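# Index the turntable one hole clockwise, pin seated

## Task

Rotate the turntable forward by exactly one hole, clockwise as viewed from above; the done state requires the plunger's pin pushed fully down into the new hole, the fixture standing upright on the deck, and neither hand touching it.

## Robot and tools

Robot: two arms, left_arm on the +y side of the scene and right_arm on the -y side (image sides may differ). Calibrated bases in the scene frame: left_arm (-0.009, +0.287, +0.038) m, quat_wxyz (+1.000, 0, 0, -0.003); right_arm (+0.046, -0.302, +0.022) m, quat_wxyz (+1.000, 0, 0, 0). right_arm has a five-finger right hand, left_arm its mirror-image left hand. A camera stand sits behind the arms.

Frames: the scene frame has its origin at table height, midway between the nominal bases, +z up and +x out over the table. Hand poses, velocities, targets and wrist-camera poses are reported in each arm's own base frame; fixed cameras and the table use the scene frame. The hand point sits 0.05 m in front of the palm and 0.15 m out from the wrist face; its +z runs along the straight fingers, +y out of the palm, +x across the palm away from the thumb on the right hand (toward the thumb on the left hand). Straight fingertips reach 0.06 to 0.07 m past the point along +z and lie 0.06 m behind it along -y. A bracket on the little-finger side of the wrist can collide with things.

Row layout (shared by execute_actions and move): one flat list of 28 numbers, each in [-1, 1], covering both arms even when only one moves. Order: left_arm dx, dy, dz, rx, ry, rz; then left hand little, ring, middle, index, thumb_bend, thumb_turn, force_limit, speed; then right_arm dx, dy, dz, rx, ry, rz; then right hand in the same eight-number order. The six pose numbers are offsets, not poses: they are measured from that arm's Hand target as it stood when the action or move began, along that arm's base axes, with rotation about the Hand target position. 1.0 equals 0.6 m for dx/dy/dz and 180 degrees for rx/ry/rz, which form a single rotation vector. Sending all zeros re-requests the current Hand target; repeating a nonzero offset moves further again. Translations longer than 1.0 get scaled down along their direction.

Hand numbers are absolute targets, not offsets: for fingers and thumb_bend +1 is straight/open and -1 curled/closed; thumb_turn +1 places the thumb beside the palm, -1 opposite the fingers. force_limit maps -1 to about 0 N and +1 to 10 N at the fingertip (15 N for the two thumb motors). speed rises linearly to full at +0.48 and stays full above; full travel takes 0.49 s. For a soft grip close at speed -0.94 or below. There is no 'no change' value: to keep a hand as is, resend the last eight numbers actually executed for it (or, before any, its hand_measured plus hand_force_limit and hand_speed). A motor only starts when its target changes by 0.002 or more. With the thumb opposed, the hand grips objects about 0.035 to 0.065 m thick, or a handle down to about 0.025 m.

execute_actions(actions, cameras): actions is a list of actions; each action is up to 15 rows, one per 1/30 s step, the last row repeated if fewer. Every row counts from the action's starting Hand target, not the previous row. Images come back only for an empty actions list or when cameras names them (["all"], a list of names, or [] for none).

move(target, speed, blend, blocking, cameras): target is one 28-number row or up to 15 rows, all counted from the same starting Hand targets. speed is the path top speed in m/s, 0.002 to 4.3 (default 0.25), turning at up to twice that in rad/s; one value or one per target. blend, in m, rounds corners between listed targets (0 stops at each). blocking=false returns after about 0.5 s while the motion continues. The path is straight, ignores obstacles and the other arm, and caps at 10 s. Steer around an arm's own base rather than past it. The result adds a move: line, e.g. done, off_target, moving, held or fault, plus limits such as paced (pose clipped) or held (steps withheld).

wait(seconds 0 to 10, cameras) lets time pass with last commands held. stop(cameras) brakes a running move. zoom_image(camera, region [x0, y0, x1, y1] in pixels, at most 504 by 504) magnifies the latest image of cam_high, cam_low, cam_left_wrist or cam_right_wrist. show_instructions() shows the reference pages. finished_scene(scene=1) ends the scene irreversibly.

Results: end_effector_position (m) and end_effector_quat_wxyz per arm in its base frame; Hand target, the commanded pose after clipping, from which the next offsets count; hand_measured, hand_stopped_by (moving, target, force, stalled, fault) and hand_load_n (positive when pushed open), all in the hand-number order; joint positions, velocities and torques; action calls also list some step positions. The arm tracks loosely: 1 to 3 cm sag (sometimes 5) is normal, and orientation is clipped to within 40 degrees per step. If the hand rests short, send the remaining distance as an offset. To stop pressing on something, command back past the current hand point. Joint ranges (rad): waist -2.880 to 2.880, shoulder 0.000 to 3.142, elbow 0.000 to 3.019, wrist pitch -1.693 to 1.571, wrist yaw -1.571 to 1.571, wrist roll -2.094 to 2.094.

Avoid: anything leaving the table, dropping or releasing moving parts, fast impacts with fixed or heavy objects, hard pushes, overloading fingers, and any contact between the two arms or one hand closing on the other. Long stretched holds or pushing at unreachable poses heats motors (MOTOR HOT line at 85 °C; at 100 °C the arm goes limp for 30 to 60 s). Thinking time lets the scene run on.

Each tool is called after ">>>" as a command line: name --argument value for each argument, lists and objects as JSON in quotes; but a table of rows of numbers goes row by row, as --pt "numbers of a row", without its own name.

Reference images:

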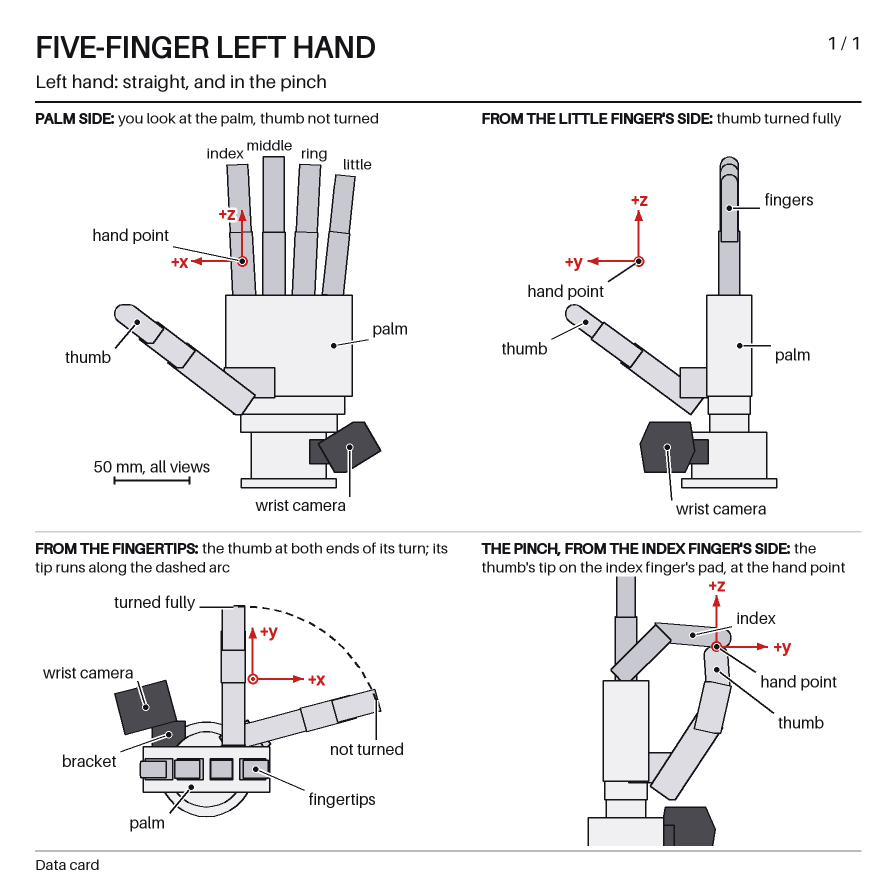

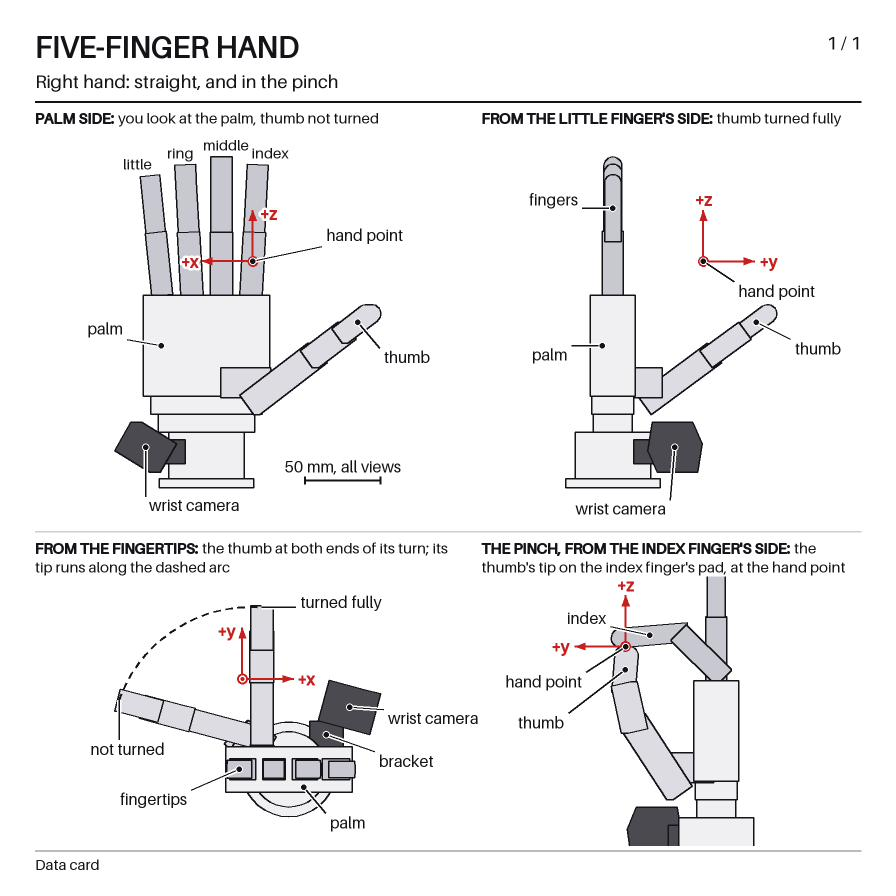

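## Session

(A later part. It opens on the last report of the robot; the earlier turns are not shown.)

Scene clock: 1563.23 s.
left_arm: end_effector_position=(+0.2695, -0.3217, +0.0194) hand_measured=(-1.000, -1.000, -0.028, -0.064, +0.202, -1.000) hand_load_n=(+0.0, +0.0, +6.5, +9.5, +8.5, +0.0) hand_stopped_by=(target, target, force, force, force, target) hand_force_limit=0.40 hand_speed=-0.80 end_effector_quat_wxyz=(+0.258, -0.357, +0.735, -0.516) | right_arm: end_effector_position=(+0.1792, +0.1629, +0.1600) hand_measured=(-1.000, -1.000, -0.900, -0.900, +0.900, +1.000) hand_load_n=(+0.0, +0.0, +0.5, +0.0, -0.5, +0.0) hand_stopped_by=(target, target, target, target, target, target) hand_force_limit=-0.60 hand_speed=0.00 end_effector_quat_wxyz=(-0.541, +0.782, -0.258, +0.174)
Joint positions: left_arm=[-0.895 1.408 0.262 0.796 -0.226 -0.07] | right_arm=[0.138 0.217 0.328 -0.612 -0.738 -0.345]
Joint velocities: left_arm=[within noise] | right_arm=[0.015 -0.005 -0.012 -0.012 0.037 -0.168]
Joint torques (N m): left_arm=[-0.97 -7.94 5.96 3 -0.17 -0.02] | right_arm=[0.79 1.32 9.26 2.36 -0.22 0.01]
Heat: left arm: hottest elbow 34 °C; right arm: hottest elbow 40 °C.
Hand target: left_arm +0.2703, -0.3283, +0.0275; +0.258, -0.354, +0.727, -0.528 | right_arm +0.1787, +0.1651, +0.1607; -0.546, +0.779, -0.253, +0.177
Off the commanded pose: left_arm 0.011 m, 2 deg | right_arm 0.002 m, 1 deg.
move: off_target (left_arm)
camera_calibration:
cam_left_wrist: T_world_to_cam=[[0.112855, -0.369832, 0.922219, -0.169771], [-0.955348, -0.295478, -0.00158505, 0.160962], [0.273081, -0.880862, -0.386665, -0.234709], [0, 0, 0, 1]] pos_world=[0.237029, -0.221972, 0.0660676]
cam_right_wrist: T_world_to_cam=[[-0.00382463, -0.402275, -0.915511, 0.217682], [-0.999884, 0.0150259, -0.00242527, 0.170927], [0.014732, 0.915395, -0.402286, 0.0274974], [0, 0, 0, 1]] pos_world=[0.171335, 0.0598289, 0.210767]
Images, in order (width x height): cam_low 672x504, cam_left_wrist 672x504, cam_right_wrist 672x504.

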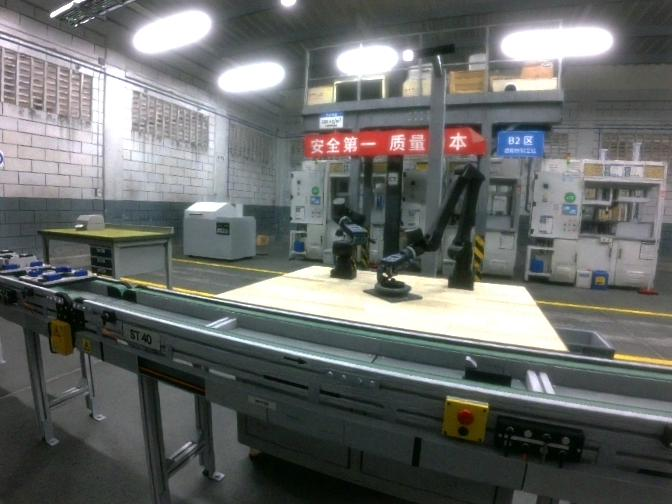

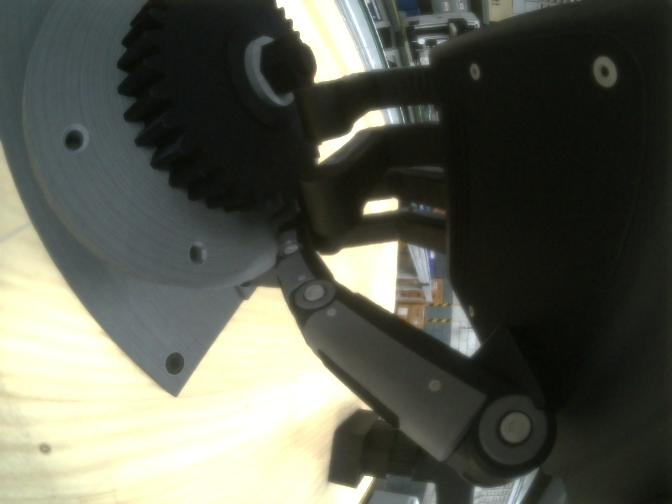

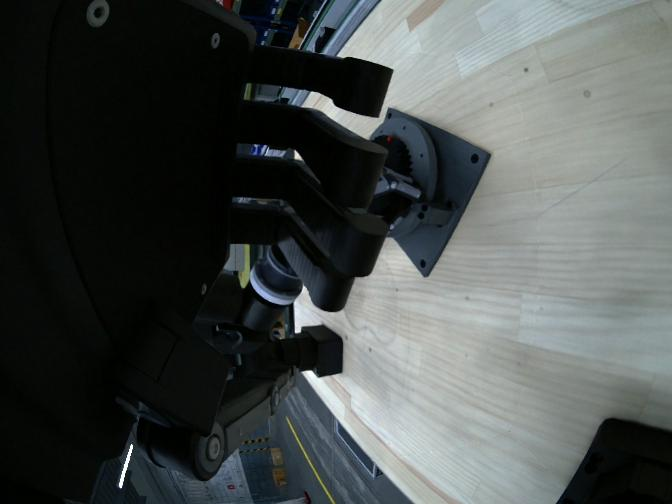

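>>> move --target '[0.008,-0.006,0.05, 0,0,0, -1,-1,-0.2,-0.2,-0.1,-1,0.4,-0.8, 0,0,0,0,0,0, -1,-1,-0.9,-0.9,0.9,1,-0.6,0]' --speed 0.06 --cameras '["cam_right_wrist","cam_low"]'

>>> zoom_image --camera "cam_right_wrist" --region '[370, 160, 460, 250]'

>>> zoom_image --camera "cam_low" --region '[370, 260, 410, 300]'

Scene clock: 1574.90 s.
left_arm: end_effector_position=(+0.2630, -0.3156, +0.0235) hand_measured=(-1.000, -1.000, -0.028, -0.064, +0.204, -1.000) hand_load_n=(+0.0, +0.0, +5.5, +7.5, +10.5, +1.0) hand_stopped_by=(target, target, force, force, force, target) hand_force_limit=0.40 hand_speed=-0.80 end_effector_quat_wxyz=(+0.251, -0.359, +0.751, -0.495) | right_arm: end_effector_position=(+0.1792, +0.1629, +0.1600) hand_measured=(-1.000, -1.000, -0.900, -0.900, +0.900, +1.000) hand_load_n=(+0.0, +0.0, +0.0, +0.0, +0.0, +0.0) hand_stopped_by=(target, target, target, target, target, target) hand_force_limit=-0.60 hand_speed=0.00 end_effector_quat_wxyz=(-0.541, +0.782, -0.258, +0.174)
Joint positions: left_arm=[-0.895 1.317 0.272 0.639 -0.22 -0.07] | right_arm=[0.138 0.217 0.328 -0.612 -0.738 -0.345]
Joint torques (N m): left_arm=[-0.32 -10.99 9.05 2.28 -0.19 0.03] | right_arm=[0.85 1.26 9.26 2.41 -0.22 -0.01]
Heat: left arm: hottest elbow 34 °C; right arm: hottest elbow 40 °C.
Hand target: left_arm +0.2752, -0.3319, +0.0577; +0.258, -0.354, +0.727, -0.528 | right_arm +0.1787, +0.1651, +0.1607; -0.546, +0.779, -0.253, +0.177
Off the commanded pose: left_arm 0.040 m, 5 deg | right_arm 0.002 m, 1 deg.
move: off_target (left_arm)
camera_calibration:
cam_right_wrist: T_world_to_cam=[[-0.00382463, -0.402275, -0.915511, 0.217682], [-0.999884, 0.0150259, -0.00242527, 0.170927], [0.014732, 0.915395, -0.402286, 0.0274974], [0, 0, 0, 1]] pos_world=[0.171335, 0.0598289, 0.210767]
Images, in order (width x height): cam_low 672x504, cam_right_wrist 672x504.

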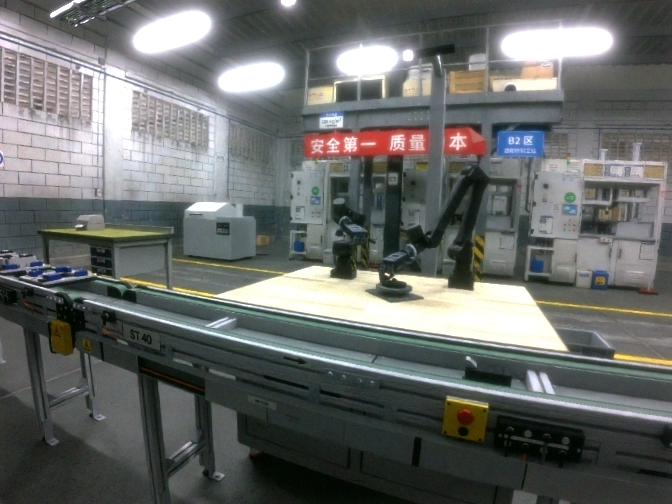

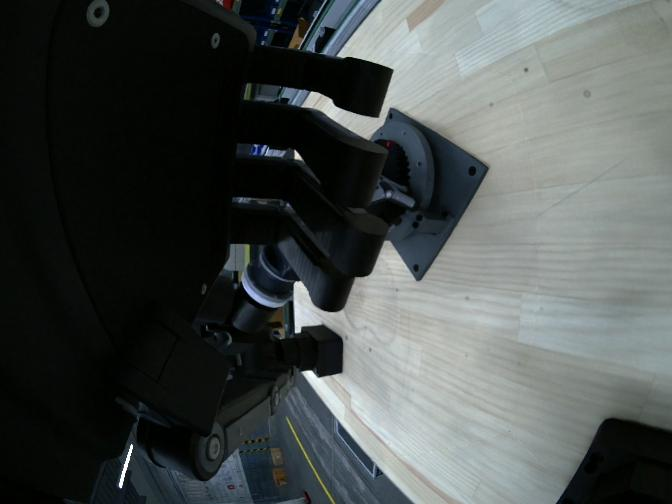

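Scaled by 5.600 from the camera's 672x504 image, which has a finer 960x720 frame.

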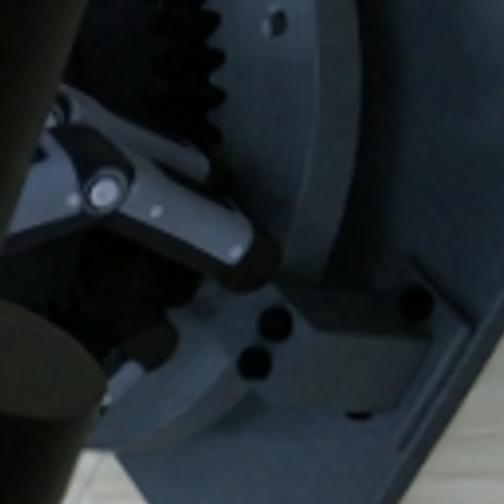

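Scaled by 12.600.

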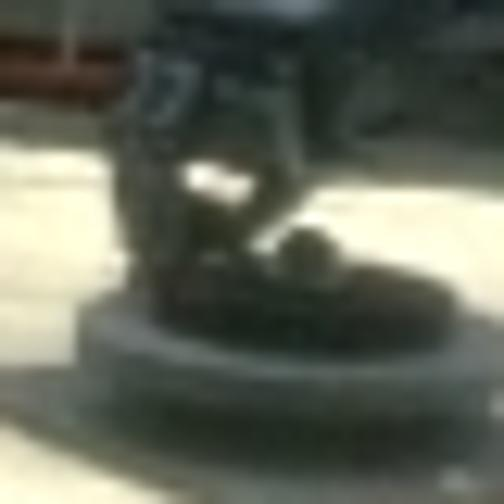

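>>> move --target '[0.025,-0.03,0.012, 0,0,0, -1,-1,-0.2,-0.2,-0.1,-1,0.4,-0.8, 0,0,0,0,0,0, -1,-1,-0.9,-0.9,0.9,1,-0.6,0]' --speed 0.06 --cameras '["cam_right_wrist","cam_low"]'

>>> zoom_image --camera "cam_right_wrist" --region '[370, 160, 460, 250]'

>>> zoom_image --camera "cam_low" --region '[370, 260, 410, 300]'

Scene clock: 1606.20 s.
left_arm: end_effector_position=(+0.2641, -0.3170, +0.0224) hand_measured=(-1.000, -1.000, -0.028, -0.064, +0.204, -1.000) hand_load_n=(+0.0, +0.0, +0.5, +2.0, +6.5, +0.5) hand_stopped_by=(target, target, force, force, force, target) hand_force_limit=0.40 hand_speed=-0.80 end_effector_quat_wxyz=(+0.249, -0.360, +0.757, -0.486) | right_arm: end_effector_position=(+0.1792, +0.1629, +0.1600) hand_measured=(-1.000, -1.000, -0.900, -0.900, +0.900, +1.000) hand_load_n=(+0.0, +0.0, +0.0, +0.0, +0.0, +0.0) hand_stopped_by=(target, target, target, target, target, target) hand_force_limit=-0.60 hand_speed=0.00 end_effector_quat_wxyz=(-0.541, +0.782, -0.258, +0.174)
Joint positions: left_arm=[-0.895 1.314 0.289 0.599 -0.22 -0.07] | right_arm=[0.138 0.217 0.328 -0.612 -0.738 -0.345]
Joint torques (N m): left_arm=[-0.73 -9.17 12.97 2.39 -0.16 -0.01] | right_arm=[0.79 1.14 9.28 2.41 -0.21 0.02]
Heat: left arm: hottest elbow 35 °C; right arm: hottest elbow 40 °C.
Hand target: left_arm +0.2901, -0.3499, +0.0647; +0.258, -0.354, +0.727, -0.528 | right_arm +0.1787, +0.1651, +0.1607; -0.546, +0.779, -0.253, +0.177
Off the commanded pose: left_arm 0.060 m, 6 deg | right_arm 0.002 m, 1 deg.
move: off_target (left_arm)
camera_calibration:
cam_right_wrist: T_world_to_cam=[[-0.00382463, -0.402275, -0.915511, 0.217682], [-0.999884, 0.0150259, -0.00242527, 0.170927], [0.014732, 0.915395, -0.402286, 0.0274974], [0, 0, 0, 1]] pos_world=[0.171335, 0.0598289, 0.210767]
Images, in order (width x height): cam_low 672x504, cam_right_wrist 672x504.

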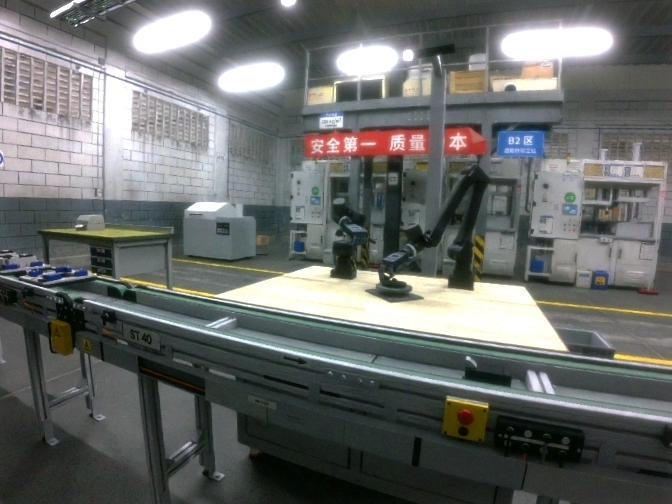

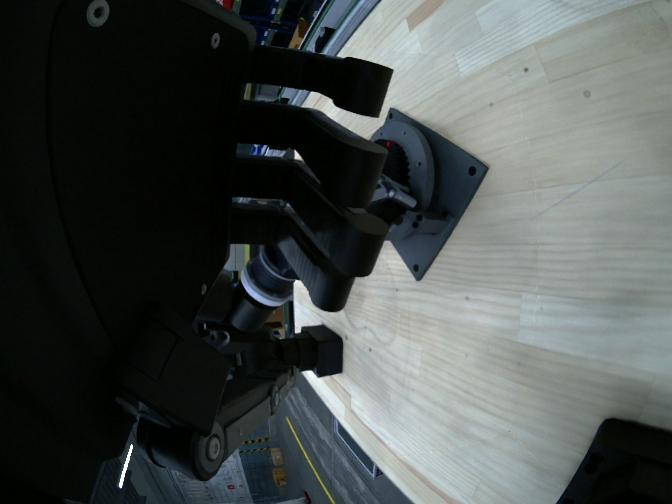

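Scaled by 5.600 from the camera's 672x504 image, which has a finer 960x720 frame.

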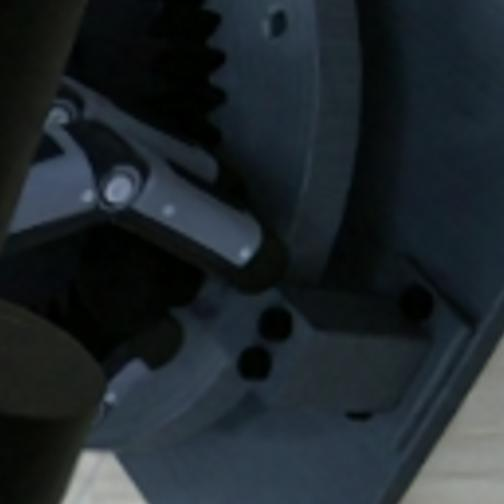

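Scaled by 12.600.

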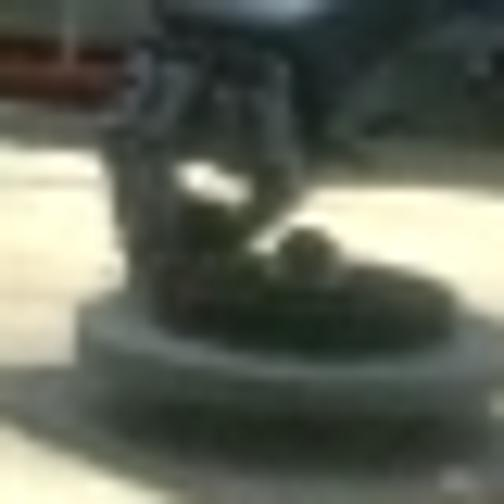

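>>> move --target '[-0.018,0.022,0.02, -0.0513,-0.0657,0, -1,-1,-0.2,-0.2,-0.1,-1,0.4,-0.8, 0,0,0,0,0,0, -1,-1,-0.9,-0.9,0.9,1,-0.6,0]' --speed 0.06 --cameras '["cam_right_wrist","cam_low"]'

>>> zoom_image --camera "cam_right_wrist" --region '[370, 160, 460, 250]'

>>> zoom_image --camera "cam_low" --region '[370, 260, 410, 300]'

Scene clock: 1639.00 s.
left_arm: end_effector_position=(+0.2633, -0.3161, +0.0276) hand_measured=(-1.000, -1.000, -0.028, -0.064, +0.204, -1.000) hand_load_n=(+0.0, +0.0, +9.0, +11.5, +19.0, +0.5) hand_stopped_by=(target, target, force, force, force, target) hand_force_limit=0.40 hand_speed=-0.80 end_effector_quat_wxyz=(+0.288, -0.326, +0.703, -0.563) | right_arm: end_effector_position=(+0.1792, +0.1629, +0.1600) hand_measured=(-1.000, -1.000, -0.900, -0.900, +0.900, +1.000) hand_load_n=(+0.0, +0.0, +0.0, +0.0, +0.0, +0.0) hand_stopped_by=(target, target, target, target, target, target) hand_force_limit=-0.60 hand_speed=0.00 end_effector_quat_wxyz=(-0.541, +0.782, -0.258, +0.174)
Joint positions: left_arm=[-0.916 1.508 0.184 1.114 -0.247 -0.014] | right_arm=[0.138 0.217 0.328 -0.612 -0.738 -0.345]
Joint torques (N m): left_arm=[-0.91 -10.75 6.32 5.5 -0.47 0.05] | right_arm=[0.85 1.2 9.25 2.4 -0.22 0]
Heat: left arm: hottest elbow 37 °C; right arm: hottest elbow 40 °C.
Hand target: left_arm +0.2793, -0.3366, +0.0766; +0.302, -0.318, +0.652, -0.619 | right_arm +0.1787, +0.1651, +0.1607; -0.546, +0.779, -0.253, +0.177
Off the commanded pose: left_arm 0.056 m, 9 deg | right_arm 0.002 m, 1 deg.
move: off_target (left_arm)
camera_calibration:
cam_right_wrist: T_world_to_cam=[[-0.00382463, -0.402275, -0.915511, 0.217682], [-0.999884, 0.0150259, -0.00242527, 0.170927], [0.014732, 0.915395, -0.402286, 0.0274974], [0, 0, 0, 1]] pos_world=[0.171335, 0.0598289, 0.210767]
Images, in order (width x height): cam_low 672x504, cam_right_wrist 672x504.

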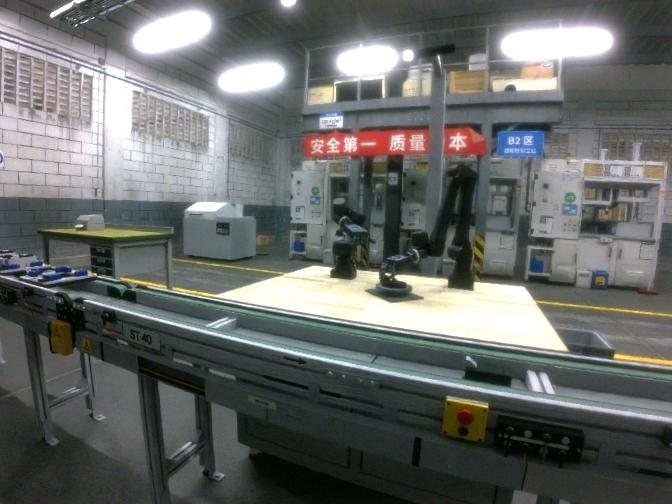

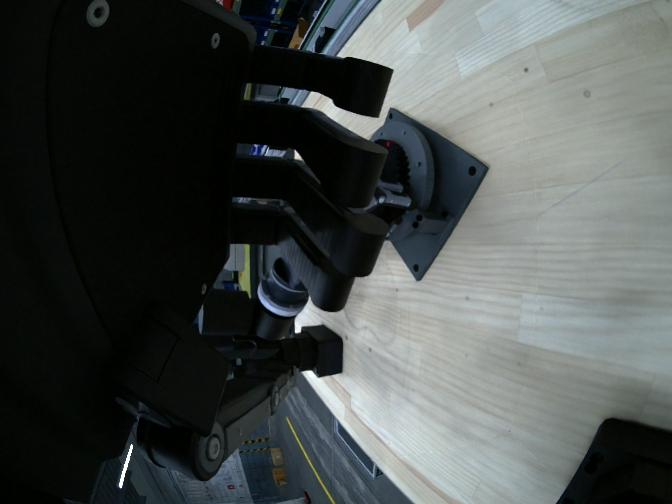

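Scaled by 5.600 from the camera's 672x504 image, which has a finer 960x720 frame.

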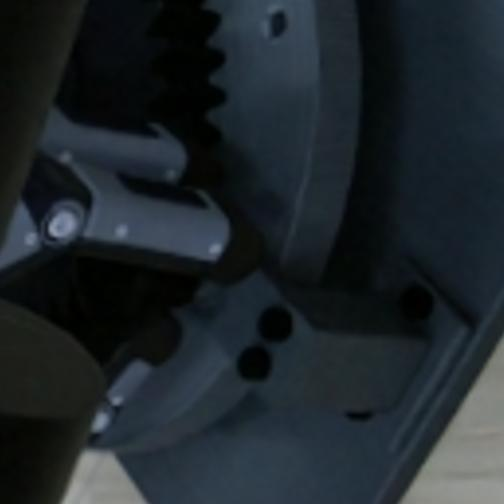

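Scaled by 12.600.

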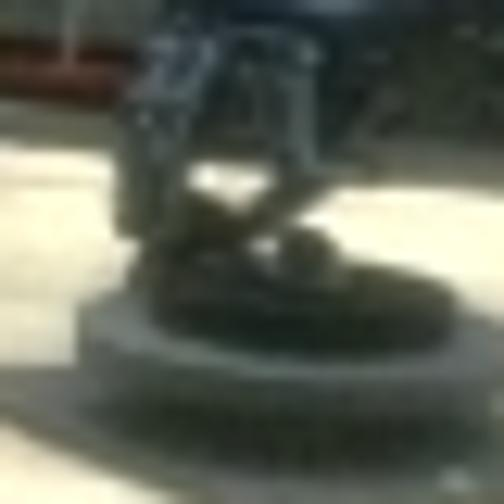

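>>> zoom_image --camera "cam_right_wrist" --region '[384, 190, 424, 230]'

>>> execute_actions --actions '[]' --cameras '["cam_left_wrist","cam_high"]'

>>> zoom_image --camera "cam_left_wrist" --region '[230, 160, 350, 280]'

Scaled by 12.600 from the camera's 672x504 image, which has a finer 960x720 frame.

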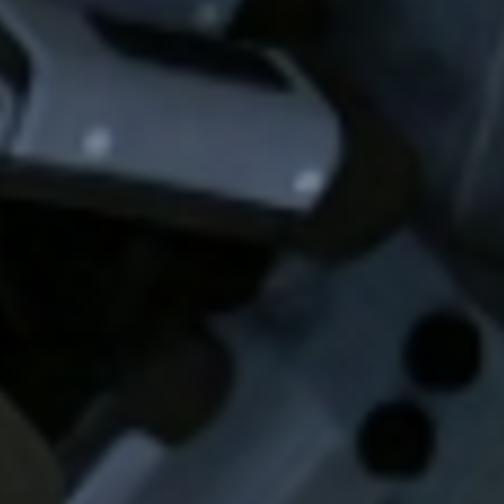

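Scene clock: 1644.07 s.
left_arm: end_effector_position=(+0.2633, -0.3161, +0.0276) hand_measured=(-1.000, -1.000, -0.028, -0.064, +0.204, -1.000) hand_load_n=(+0.0, +0.5, +9.5, +12.0, +19.0, +1.0) hand_stopped_by=(target, target, force, force, force, target) hand_force_limit=0.40 hand_speed=-0.80 end_effector_quat_wxyz=(+0.288, -0.326, +0.703, -0.563) | right_arm: end_effector_position=(+0.1792, +0.1629, +0.1600) hand_measured=(-1.000, -1.000, -0.900, -0.900, +0.900, +1.000) hand_load_n=(+0.0, +0.0, +0.0, +0.0, +0.0, +0.0) hand_stopped_by=(target, target, target, target, target, target) hand_force_limit=-0.60 hand_speed=0.00 end_effector_quat_wxyz=(-0.541, +0.782, -0.258, +0.174)
Joint positions: left_arm=[-0.916 1.508 0.184 1.114 -0.247 -0.014] | right_arm=[0.138 0.217 0.328 -0.612 -0.738 -0.345]
Joint velocities: within noise
Joint torques (N m): left_arm=[-0.91 -11.69 6.56 5.45 -0.48 0.04] | right_arm=[0.85 1.2 9.26 2.43 -0.22 0.02]
Heat: left arm: hottest elbow 37 °C; right arm: hottest elbow 40 °C.
Hand target: left_arm +0.2793, -0.3366, +0.0766; +0.302, -0.318, +0.652, -0.619 | right_arm +0.1787, +0.1651, +0.1607; -0.546, +0.779, -0.253, +0.177
Off the commanded pose: left_arm 0.056 m, 9 deg | right_arm 0.002 m, 1 deg.
camera_calibration:
cam_left_wrist: T_world_to_cam=[[-0.00956956, -0.309914, 0.950717, -0.124113], [-0.953464, -0.283702, -0.102078, 0.162712], [0.301356, -0.907451, -0.292777, -0.243268], [0, 0, 0, 1]] pos_world=[0.227263, -0.213056, 0.0633824]
Images, in order (width x height): cam_high 672x504, cam_left_wrist 672x504.

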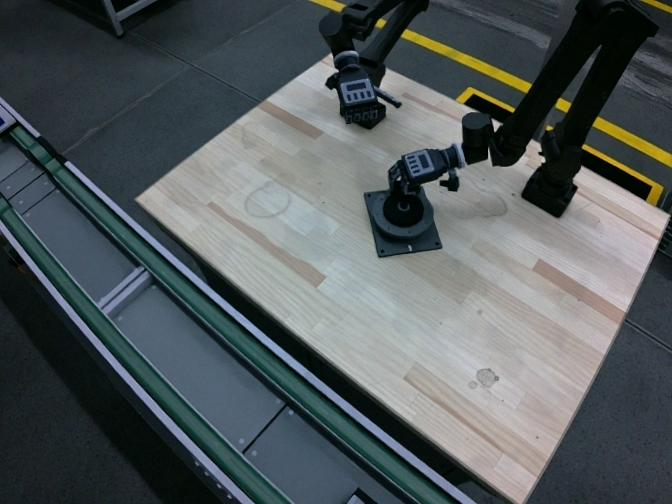

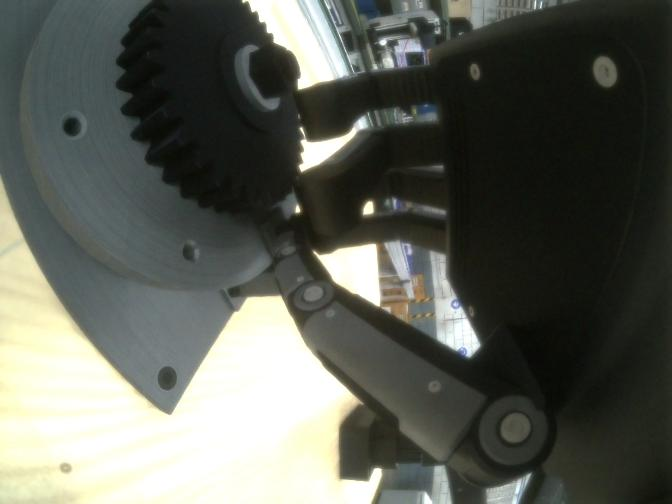

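Scaled by 4.200 from the camera's 672x504 image, which has a finer 960x720 frame.

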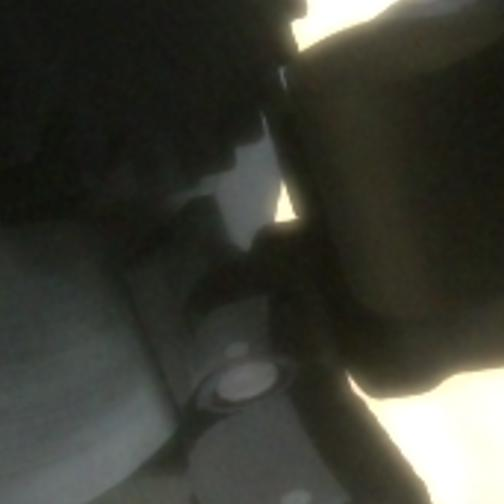

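>>> move --target '[0.0,0.0,0.03, 0,0,0, -1,-1,-0.2,-0.2,-0.1,-1,0.4,-0.8, 0,0,0,0,0,0, -1,-1,-0.9,-0.9,0.9,1,-0.6,0]' --speed 0.06 --cameras '["cam_right_wrist","cam_low","cam_left_wrist"]'

>>> zoom_image --camera "cam_right_wrist" --region '[370, 160, 460, 250]'

>>> zoom_image --camera "cam_low" --region '[370, 260, 410, 300]'

>>> zoom_image --camera "cam_left_wrist" --region '[230, 160, 350, 280]'

Scene clock: 1655.97 s.
left_arm: end_effector_position=(+0.2617, -0.3138, +0.0314) hand_measured=(-1.000, -1.000, -0.028, -0.064, +0.206, -1.000) hand_load_n=(+0.0, +0.0, +8.5, +11.5, +23.5, +2.5) hand_stopped_by=(target, target, force, force, force, target) hand_force_limit=0.40 hand_speed=-0.80 end_effector_quat_wxyz=(+0.287, -0.327, +0.708, -0.556) | right_arm: end_effector_position=(+0.1792, +0.1629, +0.1600) hand_measured=(-1.000, -1.000, -0.900, -0.900, +0.900, +1.000) hand_load_n=(+0.0, +0.5, +0.0, +0.0, +0.0, -0.5) hand_stopped_by=(target, target, target, target, target, target) hand_force_limit=-0.60 hand_speed=0.00 end_effector_quat_wxyz=(-0.541, +0.782, -0.258, +0.174)
Joint positions: left_arm=[-0.916 1.451 0.184 1.041 -0.247 -0.012] | right_arm=[0.138 0.217 0.328 -0.612 -0.738 -0.345]
Joint torques (N m): left_arm=[-1.26 -14.56 7.75 4.05 -0.41 0.03] | right_arm=[1.08 1.26 9.25 2.4 -0.21 0]
Heat: left arm: hottest elbow 37 °C; right arm: hottest elbow 41 °C.
Hand target: left_arm +0.2793, -0.3366, +0.0947; +0.302, -0.318, +0.652, -0.619 | right_arm +0.1787, +0.1651, +0.1607; -0.546, +0.779, -0.253, +0.177
Off the commanded pose: left_arm 0.070 m, 10 deg | right_arm 0.002 m, 1 deg.
move: off_target (left_arm)
camera_calibration:
cam_left_wrist: T_world_to_cam=[[-0.00125605, -0.323068, 0.946375, -0.133166], [-0.954459, -0.281954, -0.0975185, 0.162789], [0.298339, -0.903399, -0.308001, -0.237125], [0, 0, 0, 1]] pos_world=[0.225952, -0.211341, 0.0688657]
cam_right_wrist: T_world_to_cam=[[-0.00382463, -0.402275, -0.915511, 0.217682], [-0.999884, 0.0150259, -0.00242527, 0.170927], [0.014732, 0.915395, -0.402286, 0.0274974], [0, 0, 0, 1]] pos_world=[0.171335, 0.0598289, 0.210767]
Images, in order (width x height): cam_low 672x504, cam_left_wrist 672x504, cam_right_wrist 672x504.

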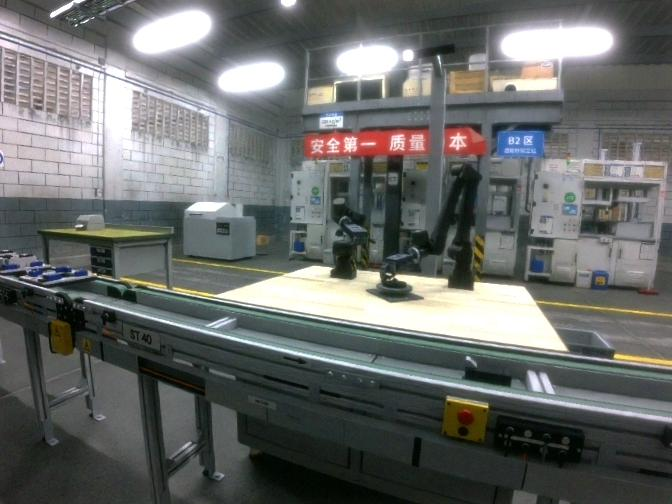

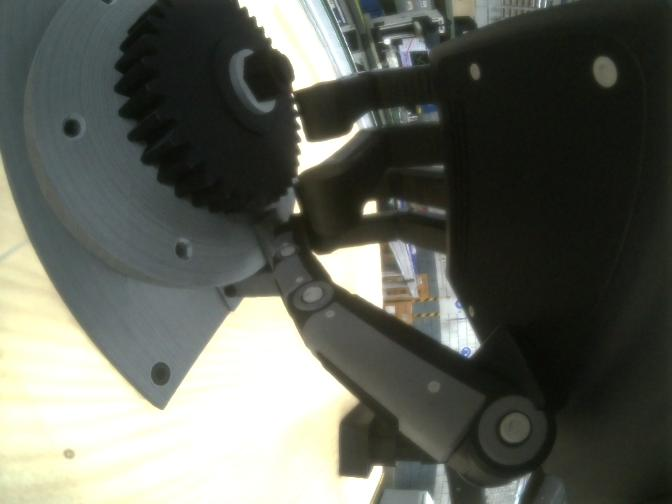

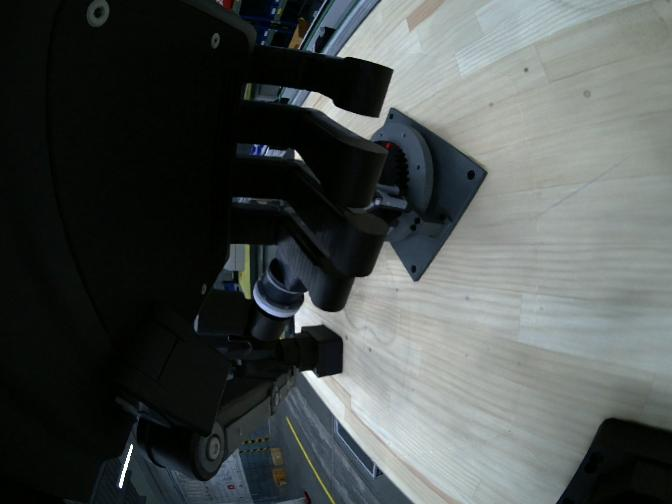

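Scaled by 5.600 from the camera's 672x504 image, which has a finer 960x720 frame.

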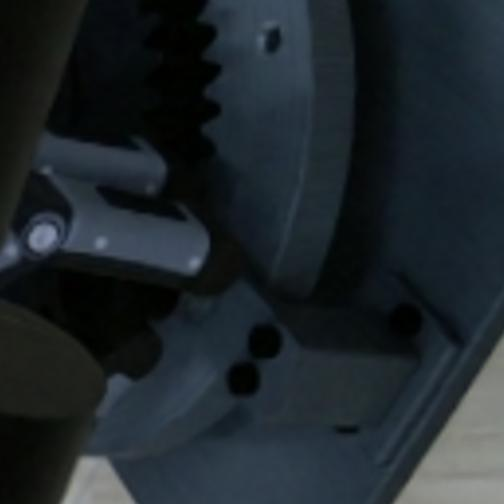

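Scaled by 12.600.

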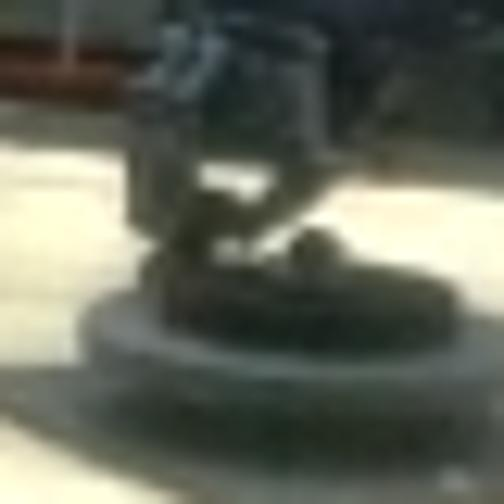

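Scaled by 4.200 from the camera's 672x504 image, which has a finer 960x720 frame.

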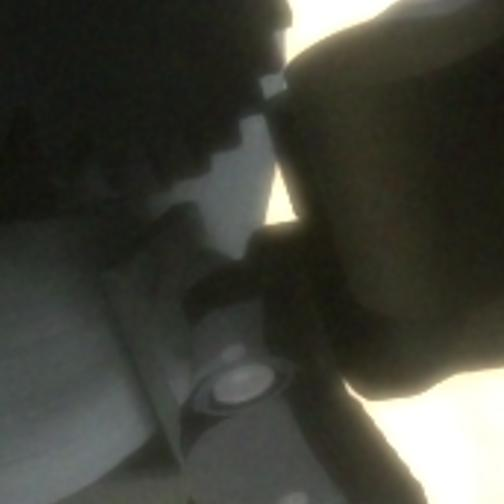

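>>> zoom_image --camera "cam_right_wrist" --region '[384, 190, 424, 230]'

>>> zoom_image --camera "cam_low" --region '[375, 265, 405, 295]'

Scaled by 12.600 from the camera's 672x504 image, which has a finer 960x720 frame.

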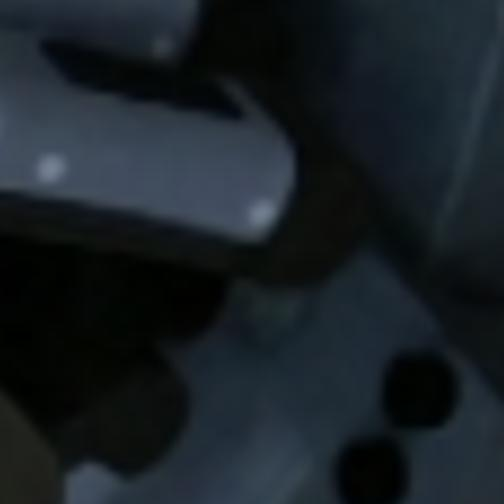

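Scaled by 16.800.

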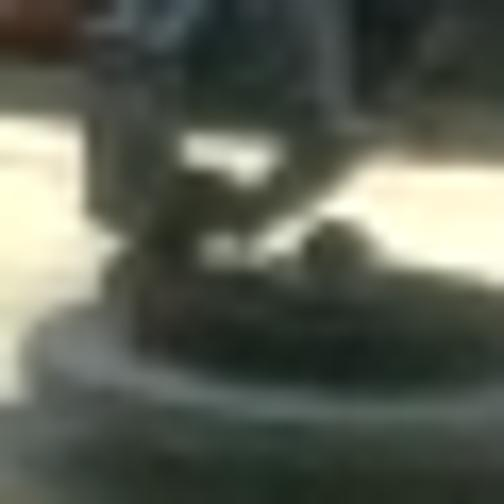

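>>> zoom_image --camera "cam_low" --region '[340, 250, 440, 310]'

>>> execute_actions --actions '[]' --cameras '["cam_high"]'

>>> zoom_image --camera "cam_high" --region '[355, 165, 455, 265]'

Scaled by 5.040.

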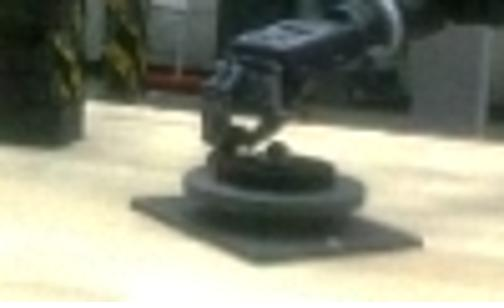

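Scene clock: 1717.77 s.
left_arm: end_effector_position=(+0.2617, -0.3138, +0.0314) hand_measured=(-1.000, -1.000, -0.028, -0.064, +0.206, -1.000) hand_load_n=(+0.0, +0.0, +8.5, +11.5, +23.5, +2.5) hand_stopped_by=(target, target, force, force, force, target) hand_force_limit=0.40 hand_speed=-0.80 end_effector_quat_wxyz=(+0.287, -0.327, +0.708, -0.556) | right_arm: end_effector_position=(+0.1792, +0.1629, +0.1600) hand_measured=(-1.000, -1.000, -0.900, -0.900, +0.900, +1.000) hand_load_n=(+0.0, +0.0, +0.0, +0.0, +0.0, +0.0) hand_stopped_by=(target, target, target, target, target, target) hand_force_limit=-0.60 hand_speed=0.00 end_effector_quat_wxyz=(-0.541, +0.782, -0.258, +0.174)
Joint positions: left_arm=[-0.916 1.451 0.184 1.041 -0.247 -0.012] | right_arm=[0.138 0.217 0.328 -0.612 -0.738 -0.345]
Joint velocities: within noise
Joint torques (N m): left_arm=[-0.67 -14.39 7.6 4.05 -0.4 0.05] | right_arm=[0.79 1.2 9.26 2.39 -0.2 0.02]
Heat: left arm: hottest elbow 36 °C; right arm: hottest elbow 41 °C.
Hand target: left_arm +0.2793, -0.3366, +0.0947; +0.302, -0.318, +0.652, -0.619 | right_arm +0.1787, +0.1651, +0.1607; -0.546, +0.779, -0.253, +0.177
Off the commanded pose: left_arm 0.070 m, 10 deg | right_arm 0.002 m, 1 deg.
Images, in order (width x height): cam_high 672x504.

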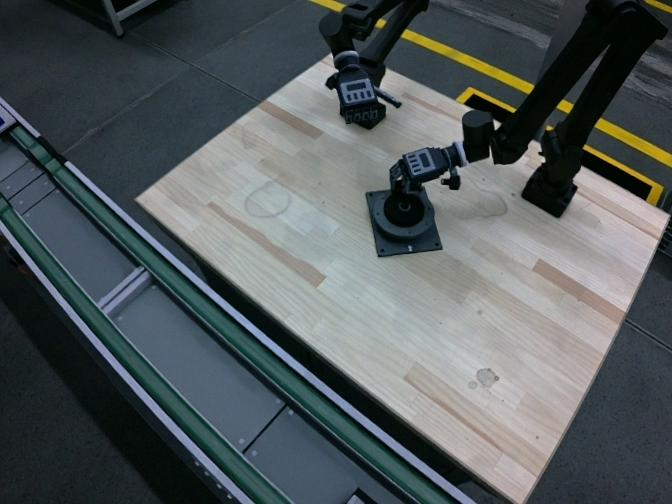

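Scaled by 5.040.

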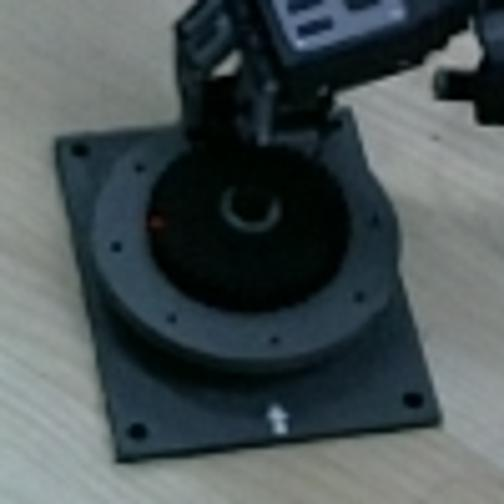

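>>> move --pt "0 0 0 0 0 0 -1 -1 -0.2 -0.2 -0.1 -1 0.4 -0.8 0.002 0.008 0.149 -0.2961 0.2526 -0.0437 1 1 1 1 -1 -1 -0.2 0" --pt "0 0 0 0 0 0 -1 -1 -0.2 -0.2 -0.1 -1 0.4 -0.8 0.117 0.2715 0.124 -0.2961 0.2526 -0.0437 1 1 1 1 -1 -1 -0.2 0" --speed 0.2 --blend 0.03 --cameras '["all"]'

Scene clock: 1752.73 s.
left_arm: end_effector_position=(+0.2617, -0.3138, +0.0314) hand_measured=(-1.000, -1.000, -0.028, -0.064, +0.206, -1.000) hand_load_n=(+0.0, +0.0, +8.5, +11.5, +23.0, +2.5) hand_stopped_by=(target, target, force, force, force, target) hand_force_limit=0.40 hand_speed=-0.80 end_effector_quat_wxyz=(+0.287, -0.327, +0.708, -0.556) | right_arm: end_effector_position=(+0.2403, +0.3137, +0.2277) hand_measured=(+1.000, +1.000, +1.000, +1.000, -0.936, -1.000) hand_load_n=(+0.0, +0.0, +0.0, +0.0, +11.0, +1.0) hand_stopped_by=(target, target, target, target, force, target) hand_force_limit=-0.20 hand_speed=0.00 end_effector_quat_wxyz=(+0.010, +0.925, -0.381, -0.005)
Joint positions: left_arm=[-0.916 1.451 0.184 1.041 -0.247 -0.012] | right_arm=[0.833 1.537 1.493 -1.549 -0.002 0.043]
Joint torques (N m): left_arm=[-0.03 -15.27 7.62 4.11 -0.42 -0.01] | right_arm=[0.44 -9.47 12.38 0.43 0.07 -0.01]
Heat: left arm: hottest elbow 36 °C; right arm: hottest elbow 41 °C.
Hand target: left_arm +0.2793, -0.3366, +0.0947; +0.302, -0.318, +0.652, -0.619 | right_arm +0.2490, +0.3281, +0.2351; -0.001, +0.924, -0.383, +0.001
Off the commanded pose: left_arm 0.070 m, 10 deg | right_arm 0.018 m, 1 deg.
move: off_target (left_arm, right_arm)
camera_calibration:
cam_left_wrist: T_world_to_cam=[[-0.00125605, -0.323068, 0.946375, -0.133166], [-0.954459, -0.281954, -0.0975185, 0.162789], [0.298339, -0.903399, -0.308001, -0.237125], [0, 0, 0, 1]] pos_world=[0.225952, -0.211341, 0.0688657]
cam_right_wrist: T_world_to_cam=[[-0.512067, -0.858942, 0.0022448, 0.396903], [-0.720547, 0.430981, 0.543201, -0.0919118], [-0.467546, 0.276538, -0.8396, 0.331666], [0, 0, 0, 1]] pos_world=[0.292083, 0.288811, 0.327502]

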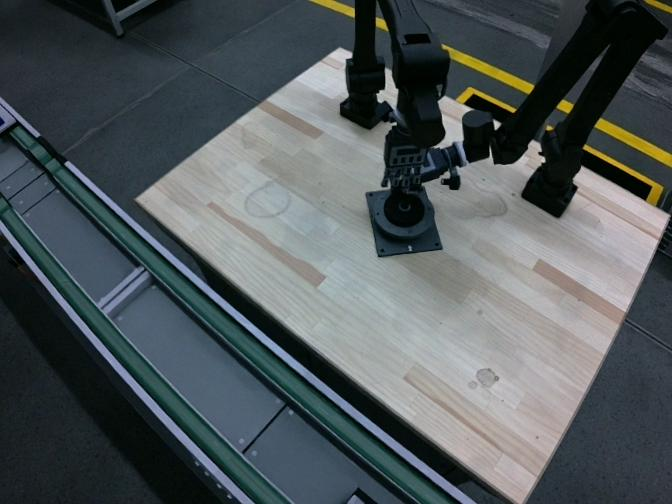

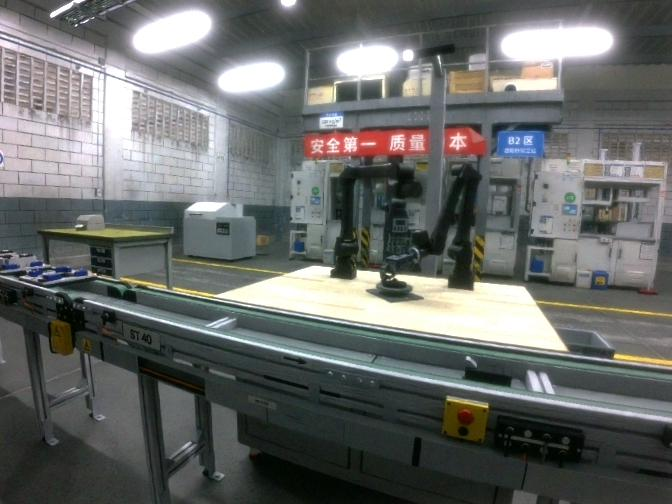

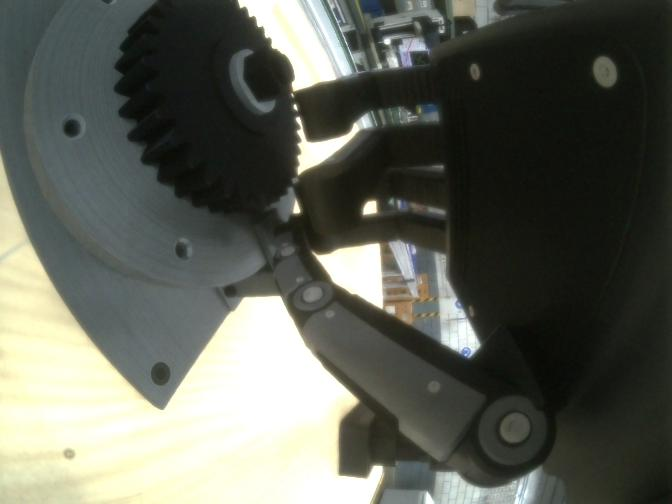

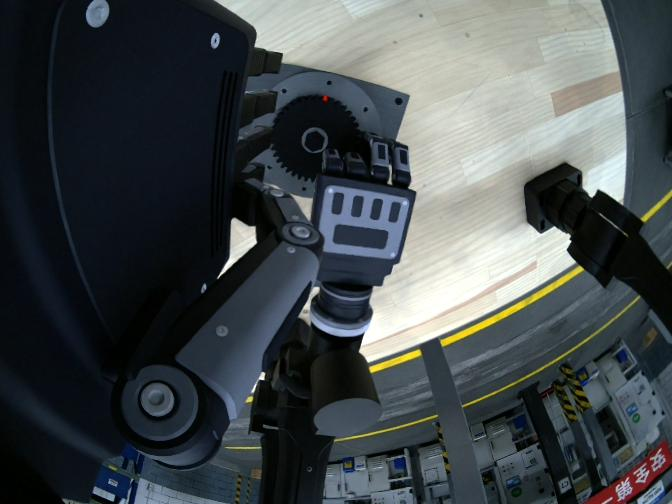

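>>> zoom_image --camera "cam_right_wrist" --region '[230, 50, 420, 210]'

Scaled by 2.653 from the camera's 672x504 image, which has a finer 960x720 frame.

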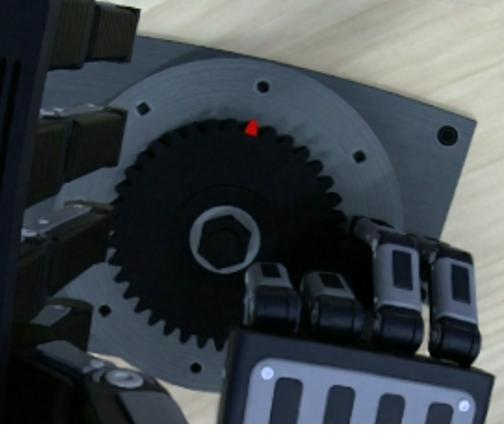

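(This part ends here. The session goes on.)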